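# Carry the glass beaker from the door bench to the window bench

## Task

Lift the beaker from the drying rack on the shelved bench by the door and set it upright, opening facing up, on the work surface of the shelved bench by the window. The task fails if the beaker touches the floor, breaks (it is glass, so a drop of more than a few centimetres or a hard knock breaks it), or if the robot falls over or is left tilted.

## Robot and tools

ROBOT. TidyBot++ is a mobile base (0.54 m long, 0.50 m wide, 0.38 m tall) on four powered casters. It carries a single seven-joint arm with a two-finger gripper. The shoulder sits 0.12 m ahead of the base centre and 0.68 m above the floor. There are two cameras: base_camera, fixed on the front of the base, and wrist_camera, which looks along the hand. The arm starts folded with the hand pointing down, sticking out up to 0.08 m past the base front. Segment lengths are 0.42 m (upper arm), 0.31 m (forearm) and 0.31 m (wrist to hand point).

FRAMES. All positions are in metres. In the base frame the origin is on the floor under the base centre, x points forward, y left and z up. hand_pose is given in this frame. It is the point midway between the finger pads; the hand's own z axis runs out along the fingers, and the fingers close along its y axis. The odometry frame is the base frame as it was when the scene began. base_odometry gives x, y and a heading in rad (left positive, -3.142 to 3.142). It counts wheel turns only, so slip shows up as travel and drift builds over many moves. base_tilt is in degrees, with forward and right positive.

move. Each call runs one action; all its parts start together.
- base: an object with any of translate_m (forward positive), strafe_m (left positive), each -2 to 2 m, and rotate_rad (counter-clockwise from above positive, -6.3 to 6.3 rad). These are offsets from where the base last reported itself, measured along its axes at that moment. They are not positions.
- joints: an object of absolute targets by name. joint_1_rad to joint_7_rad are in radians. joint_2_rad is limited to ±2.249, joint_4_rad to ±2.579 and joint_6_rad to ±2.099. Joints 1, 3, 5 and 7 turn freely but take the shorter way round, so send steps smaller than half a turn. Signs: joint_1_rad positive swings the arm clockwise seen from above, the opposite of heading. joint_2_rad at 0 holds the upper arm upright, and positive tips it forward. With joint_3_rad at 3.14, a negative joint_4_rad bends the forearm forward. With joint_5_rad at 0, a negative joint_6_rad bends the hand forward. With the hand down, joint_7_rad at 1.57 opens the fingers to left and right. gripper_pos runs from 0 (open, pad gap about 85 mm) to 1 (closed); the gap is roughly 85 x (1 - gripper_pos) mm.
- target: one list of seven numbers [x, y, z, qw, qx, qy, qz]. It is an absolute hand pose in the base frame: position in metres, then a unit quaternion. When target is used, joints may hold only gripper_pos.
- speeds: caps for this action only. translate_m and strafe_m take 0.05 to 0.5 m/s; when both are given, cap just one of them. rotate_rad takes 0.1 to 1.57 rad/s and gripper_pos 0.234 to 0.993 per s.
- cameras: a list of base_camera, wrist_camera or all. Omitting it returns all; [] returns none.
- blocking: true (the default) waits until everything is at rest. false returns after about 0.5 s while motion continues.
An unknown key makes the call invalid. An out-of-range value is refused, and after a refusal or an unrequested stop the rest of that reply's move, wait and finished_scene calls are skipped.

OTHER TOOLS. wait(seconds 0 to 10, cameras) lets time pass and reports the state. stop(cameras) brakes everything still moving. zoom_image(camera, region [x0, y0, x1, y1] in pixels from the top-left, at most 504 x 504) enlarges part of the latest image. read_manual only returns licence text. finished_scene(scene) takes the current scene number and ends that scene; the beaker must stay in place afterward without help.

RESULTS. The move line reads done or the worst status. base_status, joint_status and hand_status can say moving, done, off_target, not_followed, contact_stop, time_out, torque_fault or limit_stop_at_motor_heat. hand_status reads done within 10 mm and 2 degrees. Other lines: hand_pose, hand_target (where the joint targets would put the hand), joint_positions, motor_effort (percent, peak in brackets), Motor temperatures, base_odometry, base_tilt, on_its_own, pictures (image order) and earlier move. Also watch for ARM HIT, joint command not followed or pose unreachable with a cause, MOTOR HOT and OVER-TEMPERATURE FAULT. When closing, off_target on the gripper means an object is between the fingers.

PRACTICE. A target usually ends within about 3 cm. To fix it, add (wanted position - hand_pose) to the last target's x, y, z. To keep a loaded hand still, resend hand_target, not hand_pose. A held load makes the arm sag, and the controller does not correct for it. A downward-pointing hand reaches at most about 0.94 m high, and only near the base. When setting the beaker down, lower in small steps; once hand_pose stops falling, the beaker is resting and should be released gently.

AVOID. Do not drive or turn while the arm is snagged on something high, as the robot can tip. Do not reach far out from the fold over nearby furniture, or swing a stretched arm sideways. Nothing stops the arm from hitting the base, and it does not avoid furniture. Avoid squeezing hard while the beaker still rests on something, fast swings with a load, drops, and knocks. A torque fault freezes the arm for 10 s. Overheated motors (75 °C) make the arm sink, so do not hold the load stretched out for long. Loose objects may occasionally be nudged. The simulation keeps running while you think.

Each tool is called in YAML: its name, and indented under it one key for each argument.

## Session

move:
  joints: {"joint_2_rad": -0.3, "joint_4_rad": -1.3, "joint_6_rad": -0.75, "joint_7_rad": 1.53}

Scene clock: 2.77 s.
Motor temperatures (°C): [32 30 26 31 32 38 40]
move: done
base_odometry: x=+0.000 y=+0.000 heading=+0.000
base_tilt: forward=+0.4 right=-0.1
base_status: not commanded
joint_positions: joint_1_rad=+0.031 joint_2_rad=-0.320 joint_3_rad=+3.151 joint_4_rad=-1.341 joint_5_rad=+0.002 joint_6_rad=-0.810 joint_7_rad=+1.574 gripper_pos=+0.000
joint_status: all done
motor_effort: joint_1_rad=+0(1) joint_2_rad=-8(9) joint_3_rad=+0(2) joint_4_rad=+15(16) joint_5_rad=+0(1) joint_6_rad=+9(9) joint_7_rad=+0(1)
hand_pose: x=+0.5551 y=-0.0181 z=+1.1656 quat_wxyz=(+0.013, +0.793, -0.015, +0.609) (m; base frame)
hand_target: x=+0.5652 y=-0.0185 z=+1.1982 quat_wxyz=(+0.000, +0.767, -0.032, +0.641) (m; base frame)
hand_status: not commanded
pictures: base_camera, wrist_camera
Images, in order (width x height): base_camera 644x364, wrist_camera 644x476.

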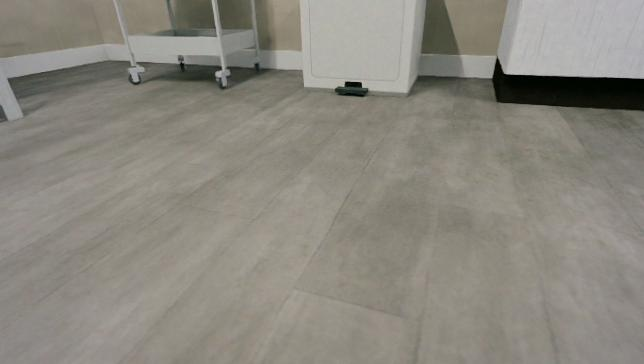

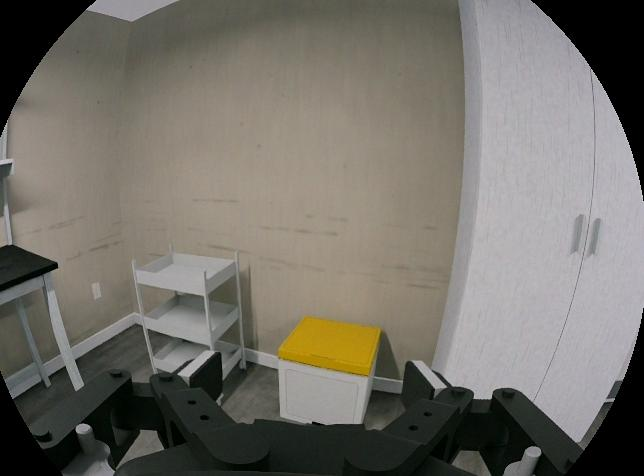

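move:
  base: {"rotate_rad": -1.6}

Scene clock: 51.57 s.
Motor temperatures (°C): [32 30 26 31 32 38 40]
move: done
base_odometry: x=+0.000 y=+0.000 heading=-1.599
base_tilt: forward=+0.3 right=-0.1
base_status: done
joint_positions: joint_1_rad=+0.031 joint_2_rad=-0.309 joint_3_rad=+3.151 joint_4_rad=-1.341 joint_5_rad=+0.002 joint_6_rad=-0.808 joint_7_rad=+1.574 gripper_pos=+0.000
joint_status: not commanded
motor_effort: joint_1_rad=+0(2) joint_2_rad=-7(10) joint_3_rad=+0(3) joint_4_rad=+15(16) joint_5_rad=+0(1) joint_6_rad=+9(10) joint_7_rad=+0(0)
hand_pose: x=+0.5605 y=-0.0183 z=+1.1613 quat_wxyz=(+0.013, +0.795, -0.016, +0.606) (m; base frame)
hand_target: x=+0.5652 y=-0.0185 z=+1.1982 quat_wxyz=(+0.000, +0.767, -0.032, +0.641) (m; base frame)
hand_status: not commanded
pictures: base_camera, wrist_camera
Images, in order (width x height): base_camera 644x364, wrist_camera 644x476.

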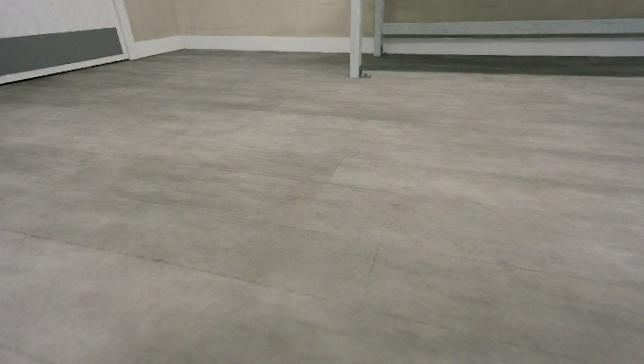

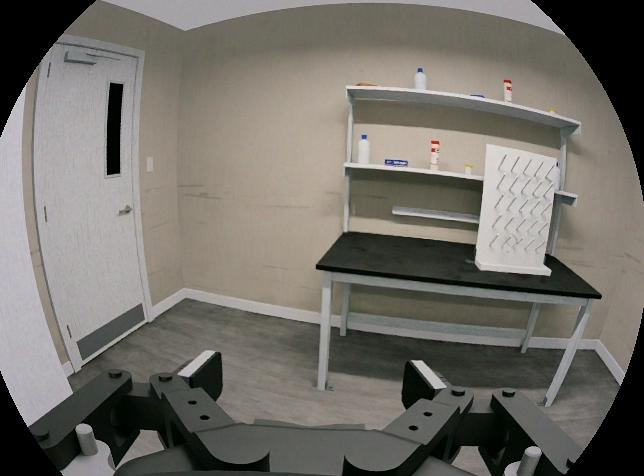

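zoom_image:
  camera: "wrist_camera"
  region: [460, 120, 620, 290]

Scaled by 2.965.

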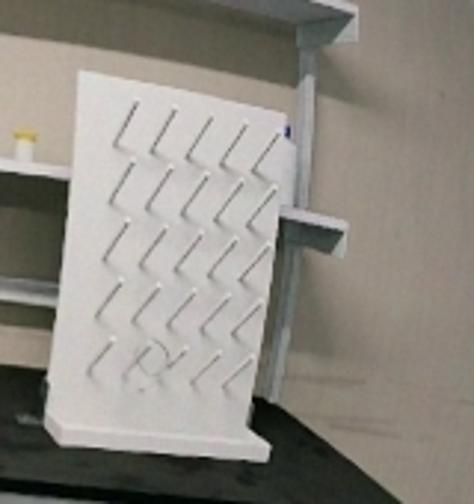

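move:
  base: {"translate_m": 0.6, "strafe_m": -0.9, "rotate_rad": -0.1}

Scene clock: 290.43 s.
Motor temperatures (°C): [32 29 25 32 31 37 40]
move: done
base_odometry: x=-0.917 y=-0.575 heading=-1.700
base_tilt: forward=+0.4 right=-0.1
base_status: done
joint_positions: joint_1_rad=+0.031 joint_2_rad=-0.306 joint_3_rad=+3.150 joint_4_rad=-1.340 joint_5_rad=+0.002 joint_6_rad=-0.807 joint_7_rad=+1.574 gripper_pos=+0.000
joint_status: not commanded
motor_effort: joint_1_rad=+0(2) joint_2_rad=-6(10) joint_3_rad=+0(4) joint_4_rad=+15(16) joint_5_rad=+0(2) joint_6_rad=+9(10) joint_7_rad=+0(0)
hand_pose: x=+0.5623 y=-0.0178 z=+1.1604 quat_wxyz=(+0.013, +0.796, -0.015, +0.605) (m; base frame)
hand_target: x=+0.5652 y=-0.0185 z=+1.1982 quat_wxyz=(+0.000, +0.767, -0.032, +0.641) (m; base frame)
hand_status: not commanded
pictures: base_camera, wrist_camera
Images, in order (width x height): base_camera 644x364, wrist_camera 644x476.

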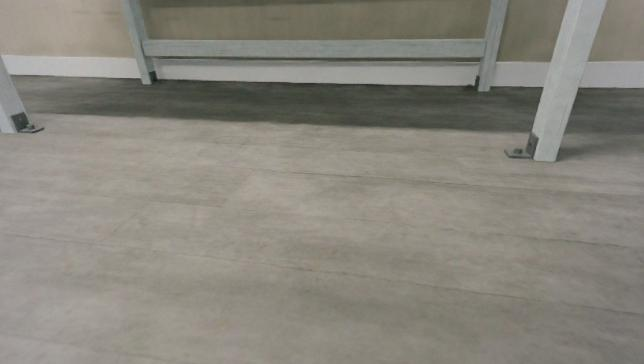

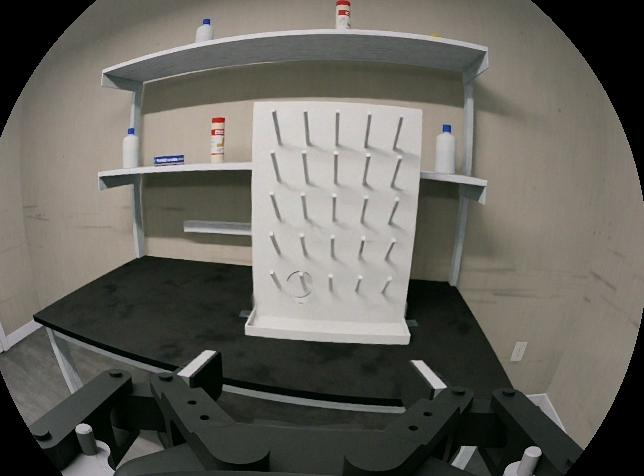

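move:
  base: {"translate_m": 0.466, "strafe_m": 0.111, "rotate_rad": -0.115}
  joints: {"joint_1_rad": -0.04, "joint_2_rad": -0.36, "joint_4_rad": -1.80, "joint_6_rad": -0.64}

Scene clock: 349.83 s.
Motor temperatures (°C): [32 29 25 32 31 37 39]
move: done
base_odometry: x=-0.867 y=-1.051 heading=-1.815
base_tilt: forward=+0.4 right=-0.1
base_status: done
joint_positions: joint_1_rad=-0.024 joint_2_rad=-0.337 joint_3_rad=+3.151 joint_4_rad=-1.772 joint_5_rad=+0.002 joint_6_rad=-0.697 joint_7_rad=+1.574 gripper_pos=+0.000
joint_status: all done
motor_effort: joint_1_rad=-1(3) joint_2_rad=-8(12) joint_3_rad=+0(2) joint_4_rad=+16(18) joint_5_rad=+0(1) joint_6_rad=+8(10) joint_7_rad=+0(0)
hand_pose: x=+0.5550 y=+0.0063 z=+0.9556 quat_wxyz=(-0.003, +0.875, +0.007, +0.483) (m; base frame)
hand_target: x=+0.5542 y=+0.0135 z=+0.9649 quat_wxyz=(-0.019, +0.862, -0.005, +0.506) (m; base frame)
hand_status: not commanded
pictures: base_camera, wrist_camera
Images, in order (width x height): base_camera 644x364, wrist_camera 644x476.

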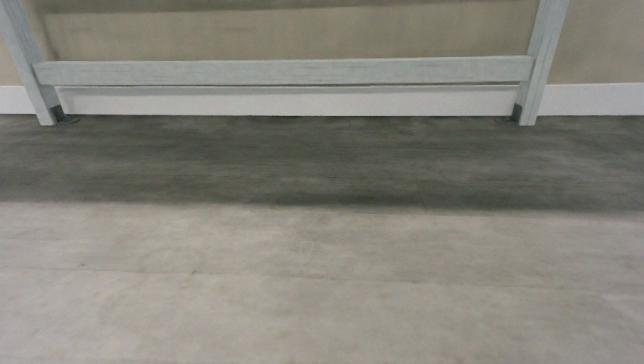

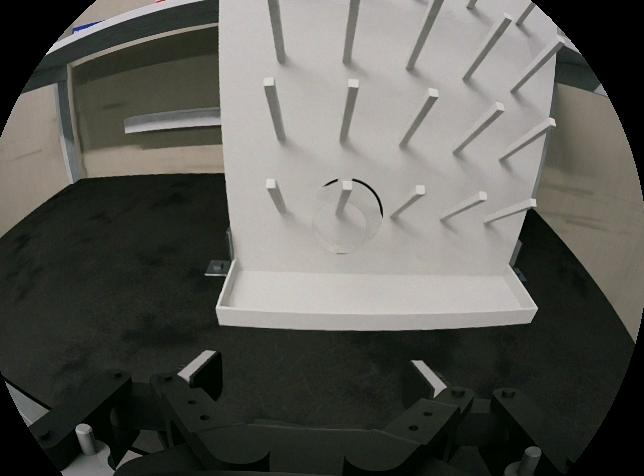

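zoom_image:
  camera: "wrist_camera"
  region: [240, 150, 460, 290]

Scaled by 2.291.

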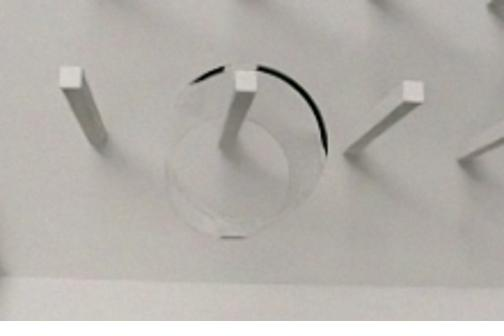

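zoom_image:
  camera: "wrist_camera"
  region: [298, 165, 398, 265]

zoom_image:
  camera: "wrist_camera"
  region: [210, 60, 560, 340]

Scaled by 5.040.

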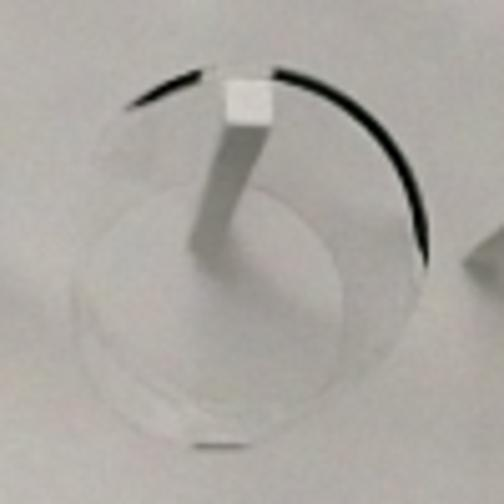

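Scaled by 1.440.

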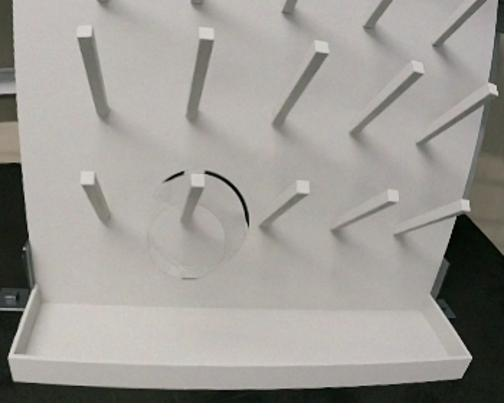

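move:
  base: {"translate_m": 0.13, "strafe_m": -0.02}
  joints: {"joint_2_rad": -0.35, "joint_4_rad": -1.65, "joint_6_rad": -0.71}

Scene clock: 538.67 s.
Motor temperatures (°C): [32 29 25 31 31 37 39]
move: done
base_odometry: x=-0.917 y=-1.173 heading=-1.815
base_tilt: forward=+0.3 right=-0.1
base_status: done
joint_positions: joint_1_rad=-0.024 joint_2_rad=-0.344 joint_3_rad=+3.151 joint_4_rad=-1.687 joint_5_rad=+0.002 joint_6_rad=-0.697 joint_7_rad=+1.574 gripper_pos=+0.000
joint_status: all done
motor_effort: joint_1_rad=-1(1) joint_2_rad=-8(11) joint_3_rad=+1(1) joint_4_rad=+16(18) joint_5_rad=+0(1) joint_6_rad=+8(10) joint_7_rad=+0(0)
hand_pose: x=+0.5609 y=+0.0063 z=+1.0083 quat_wxyz=(-0.003, +0.852, +0.007, +0.523) (m; base frame)
hand_target: x=+0.5593 y=+0.0135 z=+1.0288 quat_wxyz=(-0.020, +0.844, -0.005, +0.536) (m; base frame)
hand_status: not commanded
pictures: base_camera, wrist_camera
Images, in order (width x height): base_camera 644x364, wrist_camera 644x476.

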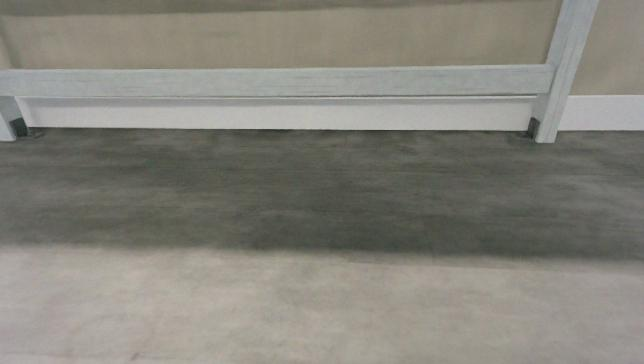

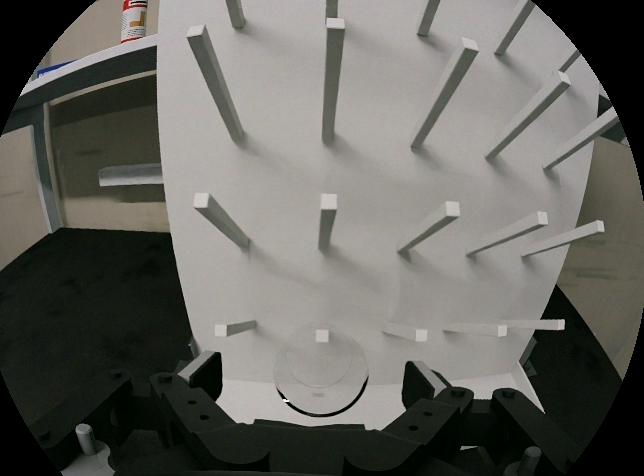

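zoom_image:
  camera: "wrist_camera"
  region: [200, 290, 440, 440]

Scaled by 2.100.

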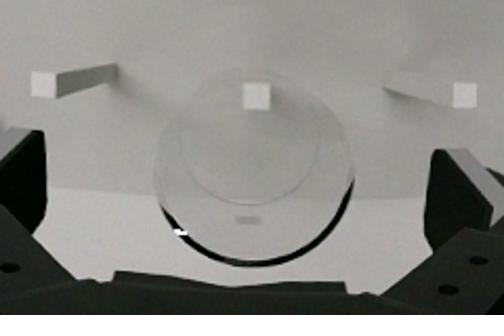

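move:
  base: {"strafe_m": -0.005}
  joints: {"joint_2_rad": -0.19, "joint_4_rad": -1.43, "joint_6_rad": -0.99}

Scene clock: 668.73 s.
Motor temperatures (°C): [32 29 25 31 31 37 39]
move: done
base_odometry: x=-0.922 y=-1.171 heading=-1.815
base_tilt: forward=+0.4 right=-0.1
base_status: done
joint_positions: joint_1_rad=-0.025 joint_2_rad=-0.205 joint_3_rad=+3.151 joint_4_rad=-1.476 joint_5_rad=+0.002 joint_6_rad=-0.928 joint_7_rad=+1.574 gripper_pos=+0.000
joint_status: all done
motor_effort: joint_1_rad=+0(1) joint_2_rad=-11(13) joint_3_rad=-1(2) joint_4_rad=+16(18) joint_5_rad=+1(1) joint_6_rad=+8(9) joint_7_rad=+0(0)
hand_pose: x=+0.5854 y=+0.0075 z=+1.0039 quat_wxyz=(-0.003, +0.891, +0.008, +0.454) (m; base frame)
hand_target: x=+0.5828 y=+0.0144 z=+1.0064 quat_wxyz=(-0.015, +0.898, -0.005, +0.440) (m; base frame)
hand_status: not commanded
pictures: base_camera, wrist_camera
Images, in order (width x height): base_camera 644x364, wrist_camera 644x476.

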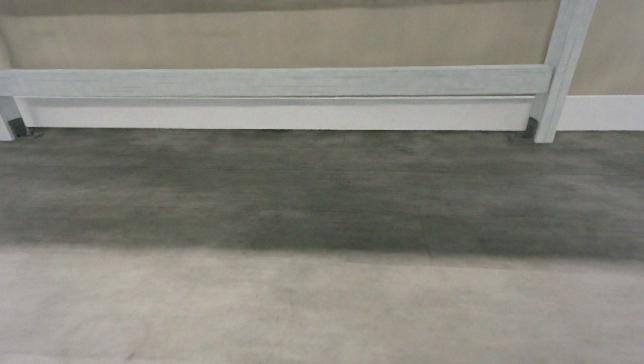

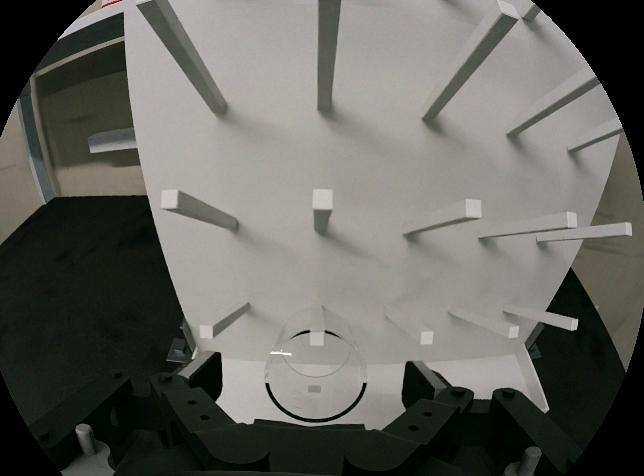

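zoom_image:
  camera: "wrist_camera"
  region: [190, 280, 450, 440]

Scaled by 1.938.

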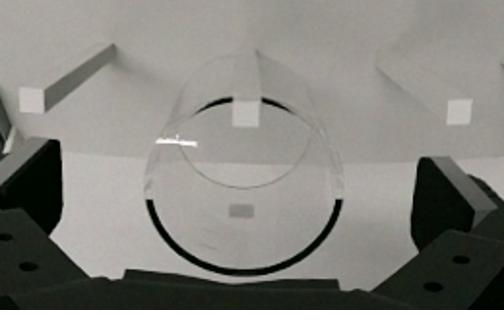

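move:
  joints: {"joint_2_rad": -0.155, "joint_4_rad": -1.42, "joint_6_rad": -1.035}

Scene clock: 711.73 s.
Motor temperatures (°C): [32 29 25 31 31 36 39]
move: done
base_odometry: x=-0.922 y=-1.171 heading=-1.815
base_tilt: forward=+0.4 right=-0.1
base_status: not commanded
joint_positions: joint_1_rad=-0.025 joint_2_rad=-0.172 joint_3_rad=+3.151 joint_4_rad=-1.462 joint_5_rad=+0.002 joint_6_rad=-0.978 joint_7_rad=+1.574 gripper_pos=+0.000
joint_status: all done
motor_effort: joint_1_rad=+0(1) joint_2_rad=-13(14) joint_3_rad=-1(1) joint_4_rad=+16(17) joint_5_rad=+0(0) joint_6_rad=+7(8) joint_7_rad=+0(0)
hand_pose: x=+0.5877 y=+0.0076 z=+0.9836 quat_wxyz=(-0.002, +0.906, +0.008, +0.423) (m; base frame)
hand_target: x=+0.5858 y=+0.0146 z=+0.9848 quat_wxyz=(-0.014, +0.913, -0.005, +0.408) (m; base frame)
hand_status: not commanded
pictures: base_camera, wrist_camera
Images, in order (width x height): base_camera 644x364, wrist_camera 644x476.

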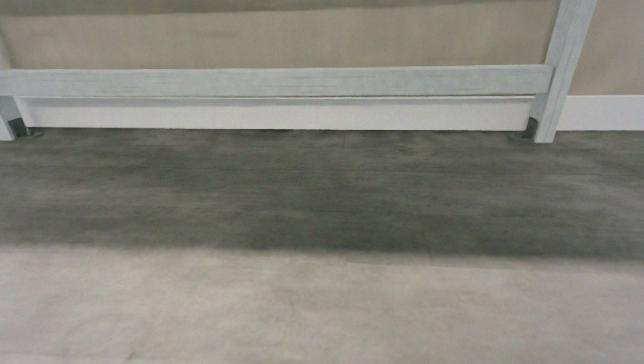

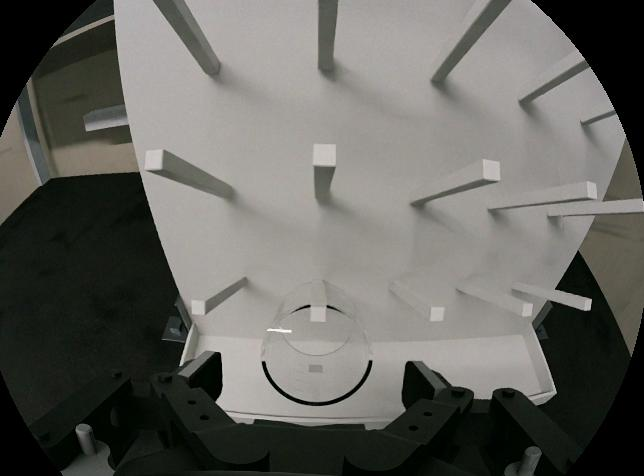

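zoom_image:
  camera: "wrist_camera"
  region: [190, 260, 450, 440]

Scaled by 1.938.

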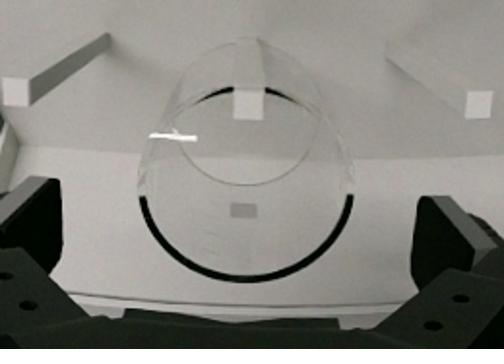

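move:
  joints: {"joint_2_rad": -0.09, "joint_4_rad": -1.533, "joint_6_rad": -0.815}

Scene clock: 755.17 s.
Motor temperatures (°C): [32 29 25 31 31 36 39]
move: done
base_odometry: x=-0.922 y=-1.171 heading=-1.815
base_tilt: forward=+0.4 right=-0.1
base_status: not commanded
joint_positions: joint_1_rad=-0.025 joint_2_rad=-0.102 joint_3_rad=+3.151 joint_4_rad=-1.512 joint_5_rad=+0.002 joint_6_rad=-0.864 joint_7_rad=+1.574 gripper_pos=+0.000
joint_status: all done
motor_effort: joint_1_rad=+0(2) joint_2_rad=-15(16) joint_3_rad=+0(1) joint_4_rad=+16(17) joint_5_rad=+0(0) joint_6_rad=+7(8) joint_7_rad=+0(0)
hand_pose: x=+0.6238 y=+0.0084 z=+0.9497 quat_wxyz=(-0.002, +0.907, +0.008, +0.420) (m; base frame)
hand_target: x=+0.6335 y=+0.0163 z=+0.9435 quat_wxyz=(-0.015, +0.904, -0.004, +0.427) (m; base frame)
hand_status: not commanded
pictures: base_camera, wrist_camera
Images, in order (width x height): base_camera 644x364, wrist_camera 644x476.

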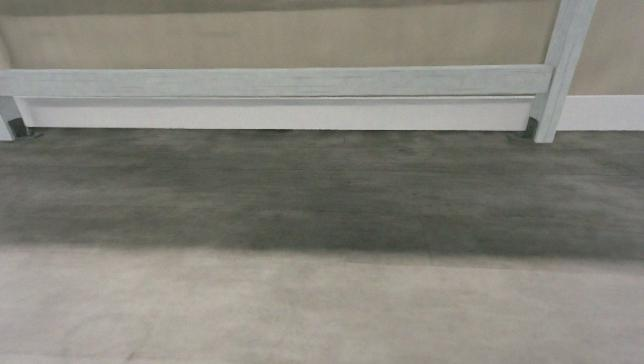

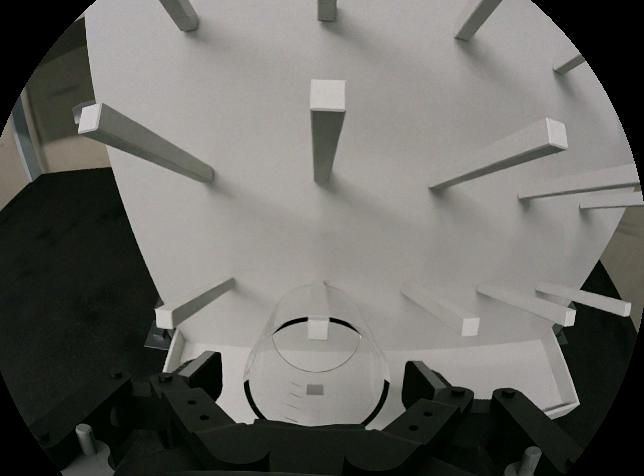

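move:
  joints: {"joint_2_rad": -0.023, "joint_4_rad": -1.550, "joint_6_rad": -0.726}

Scene clock: 769.60 s.
Motor temperatures (°C): [32 29 25 31 31 36 39]
move: done
base_odometry: x=-0.922 y=-1.171 heading=-1.815
base_tilt: forward=+0.4 right=-0.1
base_status: not commanded
joint_positions: joint_1_rad=-0.025 joint_2_rad=-0.037 joint_3_rad=+3.151 joint_4_rad=-1.524 joint_5_rad=+0.002 joint_6_rad=-0.781 joint_7_rad=+1.574 gripper_pos=+0.000
joint_status: all done
motor_effort: joint_1_rad=-1(1) joint_2_rad=-17(20) joint_3_rad=+0(1) joint_4_rad=+16(17) joint_5_rad=+0(1) joint_6_rad=+7(8) joint_7_rad=+0(0)
hand_pose: x=+0.6554 y=+0.0091 z=+0.9290 quat_wxyz=(-0.002, +0.906, +0.009, +0.423) (m; base frame)
hand_target: x=+0.6648 y=+0.0175 z=+0.9199 quat_wxyz=(-0.014, +0.903, -0.004, +0.430) (m; base frame)
hand_status: not commanded
pictures: base_camera, wrist_camera
Images, in order (width x height): base_camera 644x364, wrist_camera 644x476.

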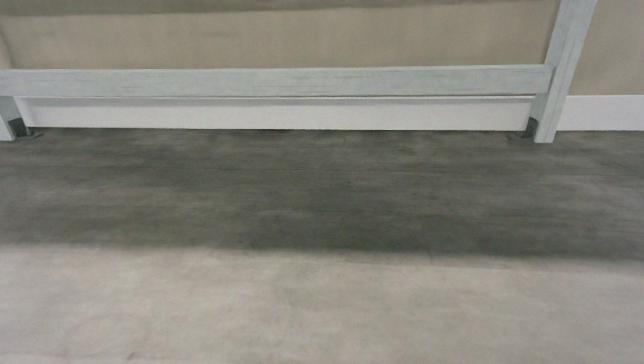

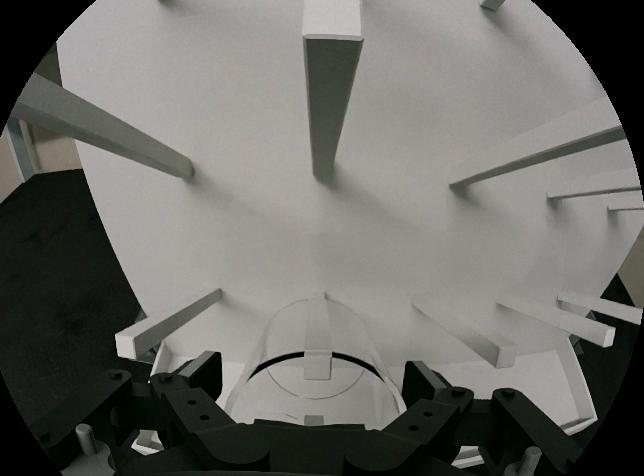

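zoom_image:
  camera: "wrist_camera"
  region: [190, 280, 450, 440]

Scaled by 1.938.

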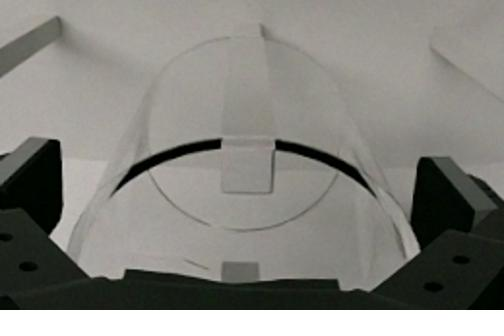

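move:
  joints: {"gripper_pos": 0.185}
  speeds: {"gripper_pos": 0.3}
  cameras: ["wrist_camera"]

move:
  joints: {"gripper_pos": 0.21}
  speeds: {"gripper_pos": 0.234}
  cameras: ["wrist_camera"]

Scene clock: 782.80 s.
Motor temperatures (°C): [32 29 25 31 31 36 39]
move: done
base_odometry: x=-0.922 y=-1.171 heading=-1.815
base_tilt: forward=+0.4 right=-0.1
base_status: not commanded
joint_positions: joint_1_rad=-0.025 joint_2_rad=-0.037 joint_3_rad=+3.151 joint_4_rad=-1.524 joint_5_rad=+0.002 joint_6_rad=-0.781 joint_7_rad=+1.574 gripper_pos=+0.184
joint_status: all done
motor_effort: joint_1_rad=-1(2) joint_2_rad=-17(18) joint_3_rad=-1(1) joint_4_rad=+16(17) joint_5_rad=+0(1) joint_6_rad=+7(8) joint_7_rad=+0(0)
hand_pose: x=+0.6554 y=+0.0091 z=+0.9290 quat_wxyz=(-0.002, +0.906, +0.009, +0.423) (m; base frame)
hand_target: x=+0.6648 y=+0.0175 z=+0.9199 quat_wxyz=(-0.014, +0.903, -0.004, +0.430) (m; base frame)
hand_status: not commanded
pictures: wrist_camera
Images, in order (width x height): wrist_camera 644x476.

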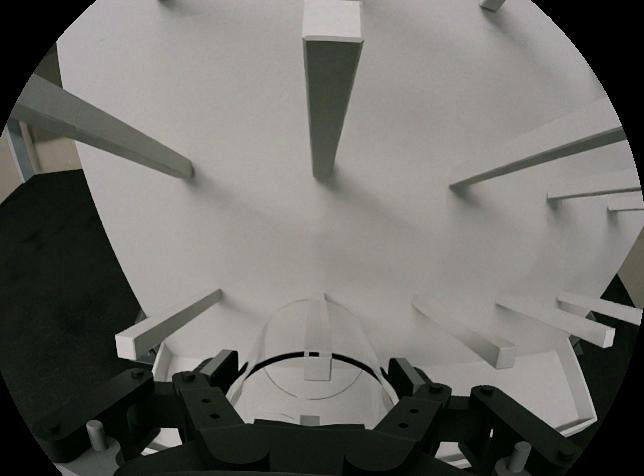

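Scene clock: 783.23 s.
Motor temperatures (°C): [32 29 25 31 31 36 39]
move: done
base_odometry: x=-0.922 y=-1.171 heading=-1.815
base_tilt: forward=+0.4 right=-0.1
base_status: not commanded
joint_positions: joint_1_rad=-0.025 joint_2_rad=-0.037 joint_3_rad=+3.151 joint_4_rad=-1.524 joint_5_rad=+0.002 joint_6_rad=-0.781 joint_7_rad=+1.574 gripper_pos=+0.205
joint_status: all done
motor_effort: joint_1_rad=-1(1) joint_2_rad=-15(17) joint_3_rad=-1(1) joint_4_rad=+16(16) joint_5_rad=+0(1) joint_6_rad=+8(8) joint_7_rad=+0(0)
hand_pose: x=+0.6554 y=+0.0091 z=+0.9291 quat_wxyz=(-0.002, +0.906, +0.009, +0.423) (m; base frame)
hand_target: x=+0.6648 y=+0.0175 z=+0.9199 quat_wxyz=(-0.014, +0.903, -0.004, +0.430) (m; base frame)
hand_status: not commanded
pictures: wrist_camera
Images, in order (width x height): wrist_camera 644x476.

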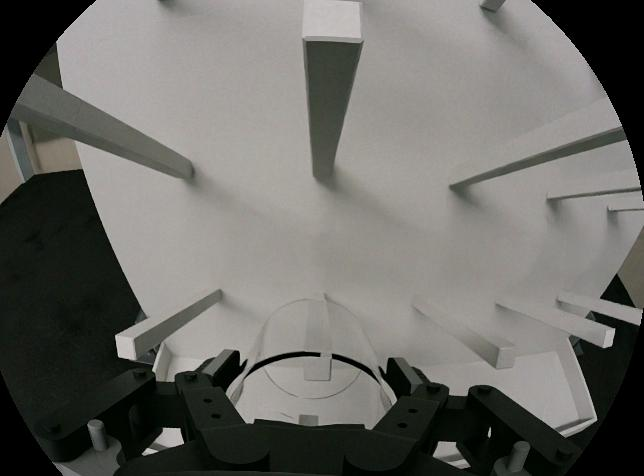

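move:
  joints: {"gripper_pos": 0.222}
  speeds: {"gripper_pos": 0.234}
  cameras: []

Scene clock: 787.23 s.
Motor temperatures (°C): [32 29 25 31 31 36 39]
move: done
base_odometry: x=-0.922 y=-1.171 heading=-1.815
base_tilt: forward=+0.4 right=-0.1
base_status: not commanded
joint_positions: joint_1_rad=-0.025 joint_2_rad=-0.037 joint_3_rad=+3.151 joint_4_rad=-1.524 joint_5_rad=+0.002 joint_6_rad=-0.781 joint_7_rad=+1.574 gripper_pos=+0.213
joint_status: all done
motor_effort: joint_1_rad=-1(1) joint_2_rad=-13(14) joint_3_rad=+0(1) joint_4_rad=+16(16) joint_5_rad=+0(1) joint_6_rad=+9(9) joint_7_rad=+0(0)
hand_pose: x=+0.6554 y=+0.0091 z=+0.9291 quat_wxyz=(-0.002, +0.906, +0.009, +0.423) (m; base frame)
hand_target: x=+0.6648 y=+0.0175 z=+0.9199 quat_wxyz=(-0.014, +0.903, -0.004, +0.430) (m; base frame)
hand_status: not commanded
pictures: none
No camera images: "cameras" was empty.

move:
  joints: {"joint_2_rad": -0.103, "joint_4_rad": -1.435, "joint_6_rad": -0.928}
  cameras: ["wrist_camera"]

Scene clock: 808.73 s.
Motor temperatures (°C): [32 29 25 31 30 36 39]
move: done
base_odometry: x=-0.922 y=-1.171 heading=-1.815
base_tilt: forward=+0.3 right=-0.1
base_status: not commanded
joint_positions: joint_1_rad=-0.026 joint_2_rad=-0.071 joint_3_rad=+3.151 joint_4_rad=-1.479 joint_5_rad=+0.002 joint_6_rad=-0.877 joint_7_rad=+1.574 gripper_pos=+0.215
joint_status: all done
motor_effort: joint_1_rad=+0(2) joint_2_rad=-17(20) joint_3_rad=+0(1) joint_4_rad=+17(17) joint_5_rad=+0(1) joint_6_rad=+8(10) joint_7_rad=+0(0)
hand_pose: x=+0.6346 y=+0.0087 z=+0.9485 quat_wxyz=(-0.002, +0.910, +0.009, +0.415) (m; base frame)
hand_target: x=+0.6213 y=+0.0159 z=+0.9767 quat_wxyz=(-0.015, +0.904, -0.005, +0.426) (m; base frame)
hand_status: not commanded
pictures: wrist_camera
Images, in order (width x height): wrist_camera 644x476.

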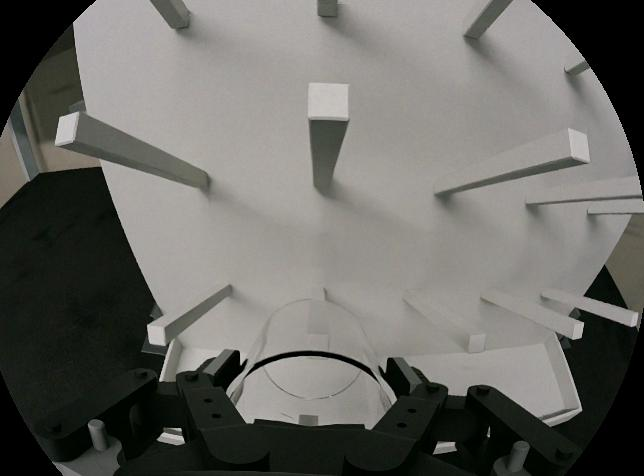

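move:
  joints: {"joint_2_rad": -0.18, "joint_4_rad": -1.403, "joint_6_rad": -1.02}
  cameras: ["wrist_camera"]

move:
  joints: {"joint_2_rad": -0.235, "joint_4_rad": -1.327, "joint_6_rad": -1.151}
  cameras: ["wrist_camera"]

Scene clock: 829.07 s.
Motor temperatures (°C): [32 29 25 31 30 36 39]
move: done
base_odometry: x=-0.922 y=-1.171 heading=-1.815
base_tilt: forward=+0.4 right=-0.1
base_status: not commanded
joint_positions: joint_1_rad=-0.026 joint_2_rad=-0.158 joint_3_rad=+3.151 joint_4_rad=-1.451 joint_5_rad=+0.002 joint_6_rad=-0.967 joint_7_rad=+1.574 gripper_pos=+0.215
joint_status: all done
motor_effort: joint_1_rad=+0(2) joint_2_rad=-14(19) joint_3_rad=+0(1) joint_4_rad=+17(19) joint_5_rad=+0(1) joint_6_rad=+8(9) joint_7_rad=+0(0)
hand_pose: x=+0.5955 y=+0.0078 z=+0.9859 quat_wxyz=(-0.002, +0.904, +0.008, +0.427) (m; base frame)
hand_target: x=+0.5827 y=+0.0144 z=+1.0091 quat_wxyz=(-0.015, +0.901, -0.005, +0.434) (m; base frame)
hand_status: not commanded
pictures: wrist_camera
Images, in order (width x height): wrist_camera 644x476.

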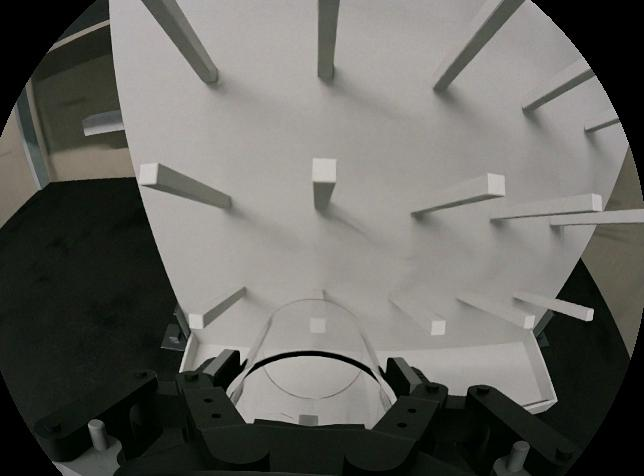

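Scene clock: 830.20 s.
Motor temperatures (°C): [32 29 25 31 30 36 39]
move: done
base_odometry: x=-0.922 y=-1.171 heading=-1.815
base_tilt: forward=+0.4 right=-0.1
base_status: not commanded
joint_positions: joint_1_rad=-0.026 joint_2_rad=-0.214 joint_3_rad=+3.151 joint_4_rad=-1.374 joint_5_rad=+0.002 joint_6_rad=-1.097 joint_7_rad=+1.574 gripper_pos=+0.215
joint_status: all done
motor_effort: joint_1_rad=+0(2) joint_2_rad=-10(15) joint_3_rad=-1(1) joint_4_rad=+16(18) joint_5_rad=+0(1) joint_6_rad=+8(9) joint_7_rad=+0(0)
hand_pose: x=+0.5586 y=+0.0070 z=+1.0212 quat_wxyz=(-0.003, +0.904, +0.008, +0.428) (m; base frame)
hand_target: x=+0.5435 y=+0.0130 z=+1.0420 quat_wxyz=(-0.015, +0.901, -0.005, +0.434) (m; base frame)
hand_status: not commanded
pictures: wrist_camera
Images, in order (width x height): wrist_camera 644x476.

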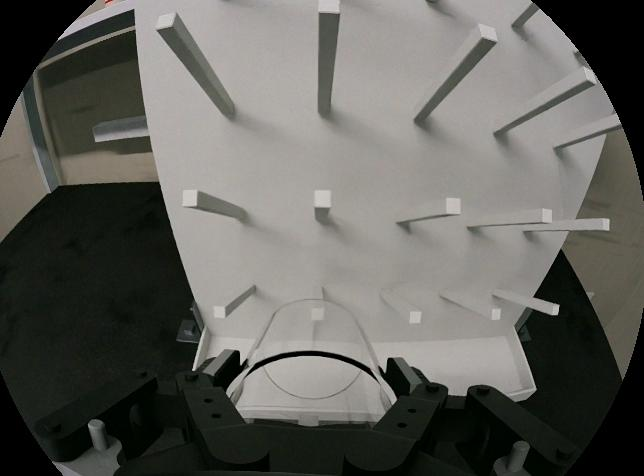

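move:
  joints: {"joint_6_rad": -2.03}
  cameras: ["wrist_camera"]

Scene clock: 882.67 s.
Motor temperatures (°C): [32 29 25 31 30 36 39]
move: done
base_odometry: x=-0.922 y=-1.171 heading=-1.815
base_tilt: forward=+0.4 right=-0.1
base_status: not commanded
joint_positions: joint_1_rad=-0.026 joint_2_rad=-0.218 joint_3_rad=+3.151 joint_4_rad=-1.367 joint_5_rad=+0.002 joint_6_rad=-1.977 joint_7_rad=+1.574 gripper_pos=+0.215
joint_status: all done
motor_effort: joint_1_rad=+0(1) joint_2_rad=-8(13) joint_3_rad=+1(1) joint_4_rad=+12(16) joint_5_rad=+0(1) joint_6_rad=+0(8) joint_7_rad=+0(0)
hand_pose: x=+0.3195 y=+0.0034 z=+0.9100 quat_wxyz=(+0.000, +1.000, +0.009, +0.007) (m; base frame)
hand_target: x=+0.3062 y=+0.0059 z=+0.9246 quat_wxyz=(+0.000, +1.000, -0.006, +0.010) (m; base frame)
hand_status: not commanded
pictures: wrist_camera
Images, in order (width x height): wrist_camera 644x476.

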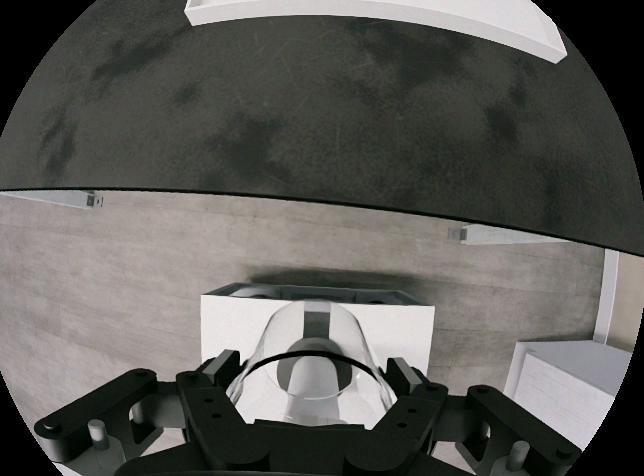

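move:
  joints: {"joint_2_rad": 0.226, "joint_4_rad": -0.913}
  cameras: ["wrist_camera"]

Scene clock: 905.90 s.
Motor temperatures (°C): [32 29 25 31 30 36 39]
move: done
base_odometry: x=-0.922 y=-1.171 heading=-1.815
base_tilt: forward=+0.3 right=+0.0
base_status: not commanded
joint_positions: joint_1_rad=-0.026 joint_2_rad=+0.216 joint_3_rad=+3.151 joint_4_rad=-0.959 joint_5_rad=+0.002 joint_6_rad=-1.983 joint_7_rad=+1.574 gripper_pos=+0.215
joint_status: all done
motor_effort: joint_1_rad=-1(1) joint_2_rad=-22(23) joint_3_rad=+0(1) joint_4_rad=+12(14) joint_5_rad=+0(1) joint_6_rad=+0(2) joint_7_rad=+0(0)
hand_pose: x=+0.4942 y=+0.0072 z=+0.9028 quat_wxyz=(+0.002, +1.000, +0.009, -0.008) (m; base frame)
hand_target: x=+0.4902 y=+0.0126 z=+0.9122 quat_wxyz=(+0.003, +1.000, -0.006, -0.014) (m; base frame)
hand_status: not commanded
pictures: wrist_camera
Images, in order (width x height): wrist_camera 644x476.

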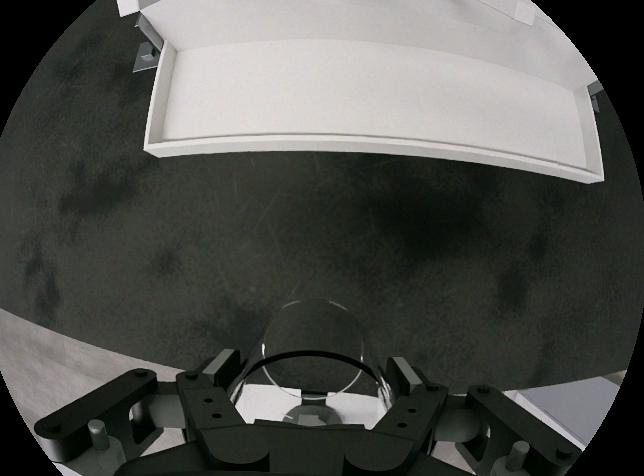

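move:
  joints: {"joint_2_rad": 0.155, "joint_4_rad": -1.15, "joint_6_rad": -1.79}
  cameras: ["wrist_camera"]

Scene clock: 932.40 s.
Motor temperatures (°C): [32 29 25 31 30 36 39]
move: done
base_odometry: x=-0.922 y=-1.171 heading=-1.815
base_tilt: forward=+0.4 right=-0.1
base_status: not commanded
joint_positions: joint_1_rad=-0.026 joint_2_rad=+0.197 joint_3_rad=+3.151 joint_4_rad=-1.127 joint_5_rad=+0.002 joint_6_rad=-1.841 joint_7_rad=+1.574 gripper_pos=+0.215
joint_status: all done
motor_effort: joint_1_rad=+0(1) joint_2_rad=-21(23) joint_3_rad=+0(1) joint_4_rad=+13(14) joint_5_rad=+0(1) joint_6_rad=+0(1) joint_7_rad=+0(0)
hand_pose: x=+0.4988 y=+0.0071 z=+0.8600 quat_wxyz=(+0.002, +1.000, +0.009, -0.012) (m; base frame)
hand_target: x=+0.5017 y=+0.0127 z=+0.8691 quat_wxyz=(+0.001, +1.000, -0.005, +0.023) (m; base frame)
hand_status: not commanded
pictures: wrist_camera
Images, in order (width x height): wrist_camera 644x476.

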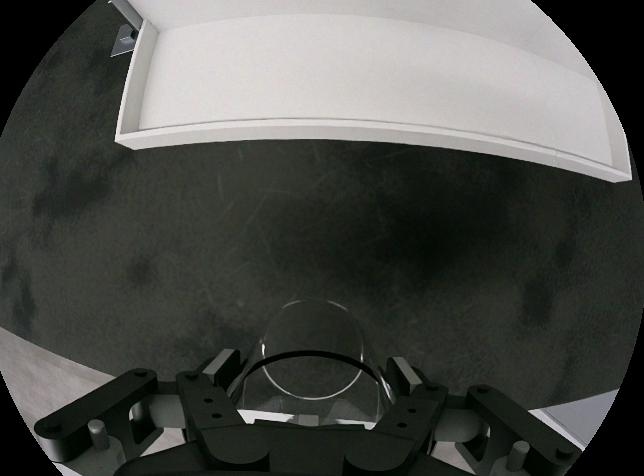

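move:
  joints: {"joint_2_rad": 0.131, "joint_4_rad": -1.23, "joint_6_rad": -1.715}
  cameras: ["wrist_camera"]

Scene clock: 941.77 s.
Motor temperatures (°C): [32 29 25 31 30 36 39]
move: done
base_odometry: x=-0.922 y=-1.171 heading=-1.815
base_tilt: forward=+0.4 right=-0.1
base_status: not commanded
joint_positions: joint_1_rad=-0.026 joint_2_rad=+0.172 joint_3_rad=+3.151 joint_4_rad=-1.207 joint_5_rad=+0.002 joint_6_rad=-1.767 joint_7_rad=+1.574 gripper_pos=+0.215
joint_status: all done
motor_effort: joint_1_rad=+0(1) joint_2_rad=-19(21) joint_3_rad=+0(1) joint_4_rad=+13(14) joint_5_rad=+0(1) joint_6_rad=+0(1) joint_7_rad=+0(0)
hand_pose: x=+0.4984 y=+0.0070 z=+0.8449 quat_wxyz=(+0.002, +1.000, +0.009, -0.002) (m; base frame)
hand_target: x=+0.5017 y=+0.0126 z=+0.8538 quat_wxyz=(+0.001, +0.999, -0.005, +0.033) (m; base frame)
hand_status: not commanded
pictures: wrist_camera
Images, in order (width x height): wrist_camera 644x476.

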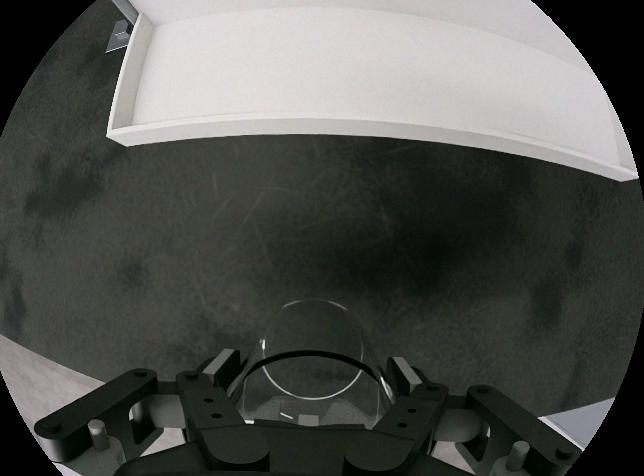

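move:
  joints: {"joint_2_rad": 0.128, "joint_4_rad": -1.254, "joint_6_rad": -1.695}
  cameras: []

move:
  joints: {"joint_2_rad": 0.125, "joint_4_rad": -1.277, "joint_6_rad": -1.675}
  cameras: ["wrist_camera"]

Scene clock: 953.83 s.
Motor temperatures (°C): [32 29 25 31 30 36 39]
move: done
base_odometry: x=-0.922 y=-1.171 heading=-1.815
base_tilt: forward=+0.4 right=-0.1
base_status: not commanded
joint_positions: joint_1_rad=-0.026 joint_2_rad=+0.167 joint_3_rad=+3.151 joint_4_rad=-1.232 joint_5_rad=+0.002 joint_6_rad=-1.744 joint_7_rad=+1.574 gripper_pos=+0.215
joint_status: all done
motor_effort: joint_1_rad=+0(1) joint_2_rad=-19(21) joint_3_rad=+0(1) joint_4_rad=+13(15) joint_5_rad=+0(1) joint_6_rad=+0(1) joint_7_rad=+0(0)
hand_pose: x=+0.4983 y=+0.0069 z=+0.8390 quat_wxyz=(+0.002, +1.000, +0.009, -0.001) (m; base frame)
hand_target: x=+0.5015 y=+0.0126 z=+0.8475 quat_wxyz=(+0.001, +0.999, -0.005, +0.032) (m; base frame)
hand_status: not commanded
pictures: none
No camera images: "cameras" was empty.

Scene clock: 954.43 s.
Motor temperatures (°C): [32 29 25 31 30 36 39]
move: done
base_odometry: x=-0.922 y=-1.171 heading=-1.815
base_tilt: forward=+0.4 right=-0.1
base_status: not commanded
joint_positions: joint_1_rad=-0.026 joint_2_rad=+0.164 joint_3_rad=+3.151 joint_4_rad=-1.255 joint_5_rad=+0.002 joint_6_rad=-1.723 joint_7_rad=+1.574 gripper_pos=+0.215
joint_status: all done
motor_effort: joint_1_rad=-1(1) joint_2_rad=-20(21) joint_3_rad=+0(1) joint_4_rad=+13(14) joint_5_rad=+0(1) joint_6_rad=+1(1) joint_7_rad=+0(0)
hand_pose: x=+0.4982 y=+0.0069 z=+0.8331 quat_wxyz=(+0.002, +1.000, +0.009, +0.000) (m; base frame)
hand_target: x=+0.5014 y=+0.0125 z=+0.8414 quat_wxyz=(+0.001, +0.999, -0.005, +0.032) (m; base frame)
hand_status: not commanded
pictures: wrist_camera
Images, in order (width x height): wrist_camera 644x476.

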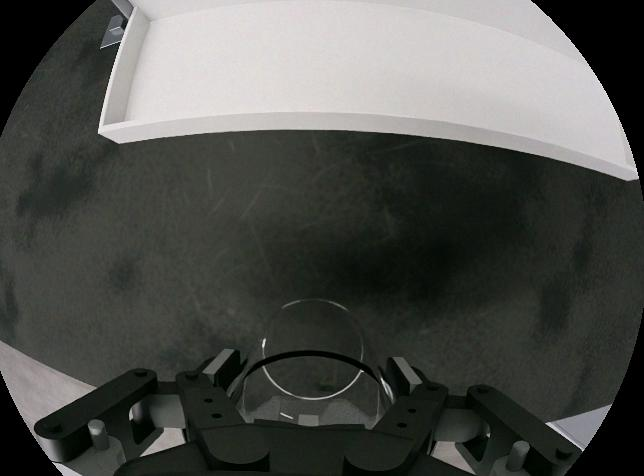

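move:
  joints: {"joint_2_rad": 0.1225, "joint_4_rad": -1.2964, "joint_6_rad": -1.658}
  cameras: []

move:
  joints: {"joint_2_rad": 0.12, "joint_4_rad": -1.3158, "joint_6_rad": -1.641}
  cameras: ["wrist_camera"]

Scene clock: 968.40 s.
Motor temperatures (°C): [32 29 25 31 30 36 39]
move: done
base_odometry: x=-0.922 y=-1.171 heading=-1.815
base_tilt: forward=+0.4 right=-0.1
base_status: not commanded
joint_positions: joint_1_rad=-0.026 joint_2_rad=+0.158 joint_3_rad=+3.151 joint_4_rad=-1.274 joint_5_rad=+0.002 joint_6_rad=-1.706 joint_7_rad=+1.574 gripper_pos=+0.215
joint_status: all done
motor_effort: joint_1_rad=-1(1) joint_2_rad=-21(21) joint_3_rad=+0(1) joint_4_rad=+13(14) joint_5_rad=+0(1) joint_6_rad=+0(2) joint_7_rad=+0(0)
hand_pose: x=+0.4977 y=+0.0069 z=+0.8296 quat_wxyz=(+0.002, +1.000, +0.009, +0.002) (m; base frame)
hand_target: x=+0.5012 y=+0.0125 z=+0.8363 quat_wxyz=(+0.001, +0.999, -0.005, +0.032) (m; base frame)
hand_status: not commanded
pictures: none
No camera images: "cameras" was empty.

Scene clock: 968.97 s.
Motor temperatures (°C): [32 29 25 31 30 36 39]
move: done
base_odometry: x=-0.922 y=-1.171 heading=-1.815
base_tilt: forward=+0.4 right=-0.1
base_status: not commanded
joint_positions: joint_1_rad=-0.026 joint_2_rad=+0.147 joint_3_rad=+3.151 joint_4_rad=-1.285 joint_5_rad=+0.002 joint_6_rad=-1.693 joint_7_rad=+1.574 gripper_pos=+0.215
joint_status: all done
motor_effort: joint_1_rad=+0(1) joint_2_rad=-19(20) joint_3_rad=+0(1) joint_4_rad=+12(13) joint_5_rad=+0(1) joint_6_rad=+1(1) joint_7_rad=+0(0)
hand_pose: x=+0.4971 y=+0.0068 z=+0.8300 quat_wxyz=(+0.002, +1.000, +0.009, +0.008) (m; base frame)
hand_target: x=+0.5009 y=+0.0125 z=+0.8312 quat_wxyz=(+0.001, +0.999, -0.005, +0.032) (m; base frame)
hand_status: not commanded
pictures: wrist_camera
Images, in order (width x height): wrist_camera 644x476.

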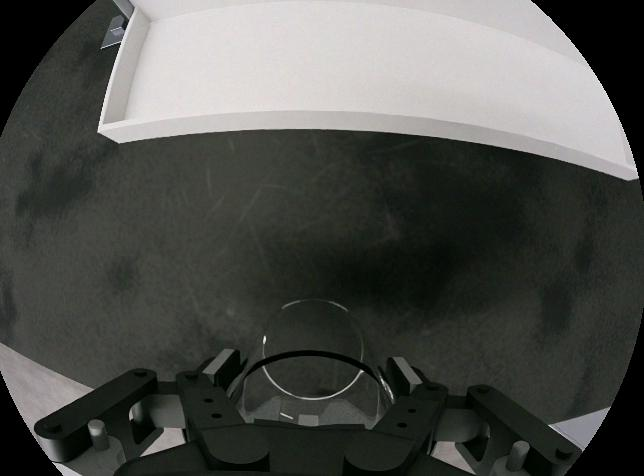

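move:
  joints: {"joint_2_rad": 0.125, "joint_4_rad": -1.29, "joint_6_rad": -1.665}
  cameras: []

move:
  joints: {"gripper_pos": 0.17}
  speeds: {"gripper_pos": 0.234}
  cameras: ["wrist_camera"]

Scene clock: 979.37 s.
Motor temperatures (°C): [32 29 25 31 30 36 39]
move: done
base_odometry: x=-0.922 y=-1.171 heading=-1.815
base_tilt: forward=+0.4 right=-0.1
base_status: not commanded
joint_positions: joint_1_rad=-0.026 joint_2_rad=+0.147 joint_3_rad=+3.151 joint_4_rad=-1.285 joint_5_rad=+0.002 joint_6_rad=-1.693 joint_7_rad=+1.574 gripper_pos=+0.215
joint_status: all done
motor_effort: joint_1_rad=-1(1) joint_2_rad=-19(20) joint_3_rad=-1(1) joint_4_rad=+12(13) joint_5_rad=+0(1) joint_6_rad=+1(1) joint_7_rad=+0(0)
hand_pose: x=+0.4971 y=+0.0068 z=+0.8300 quat_wxyz=(+0.002, +1.000, +0.009, +0.008) (m; base frame)
hand_target: x=+0.5011 y=+0.0125 z=+0.8373 quat_wxyz=(+0.001, +1.000, -0.005, +0.031) (m; base frame)
hand_status: not commanded
pictures: none
No camera images: "cameras" was empty.

Scene clock: 979.90 s.
Motor temperatures (°C): [32 29 25 31 30 36 39]
move: done
base_odometry: x=-0.922 y=-1.171 heading=-1.815
base_tilt: forward=+0.4 right=-0.1
base_status: not commanded
joint_positions: joint_1_rad=-0.026 joint_2_rad=+0.147 joint_3_rad=+3.151 joint_4_rad=-1.285 joint_5_rad=+0.002 joint_6_rad=-1.693 joint_7_rad=+1.574 gripper_pos=+0.172
joint_status: all done
motor_effort: joint_1_rad=+0(1) joint_2_rad=-19(20) joint_3_rad=+0(1) joint_4_rad=+12(13) joint_5_rad=+0(1) joint_6_rad=+0(1) joint_7_rad=+0(0)
hand_pose: x=+0.4971 y=+0.0068 z=+0.8300 quat_wxyz=(+0.002, +1.000, +0.009, +0.008) (m; base frame)
hand_target: x=+0.5011 y=+0.0125 z=+0.8373 quat_wxyz=(+0.001, +1.000, -0.005, +0.031) (m; base frame)
hand_status: not commanded
pictures: wrist_camera
Images, in order (width x height): wrist_camera 644x476.

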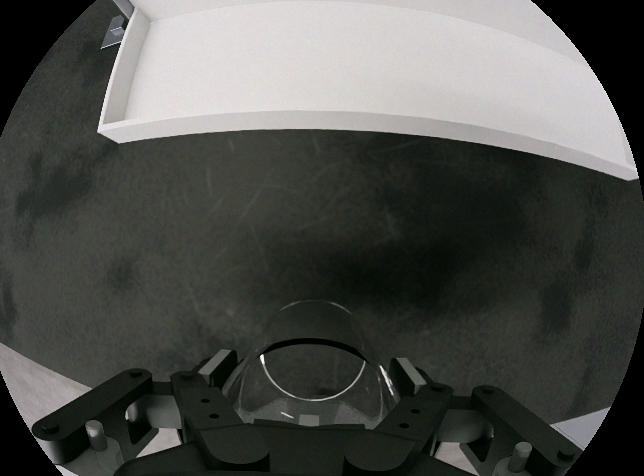

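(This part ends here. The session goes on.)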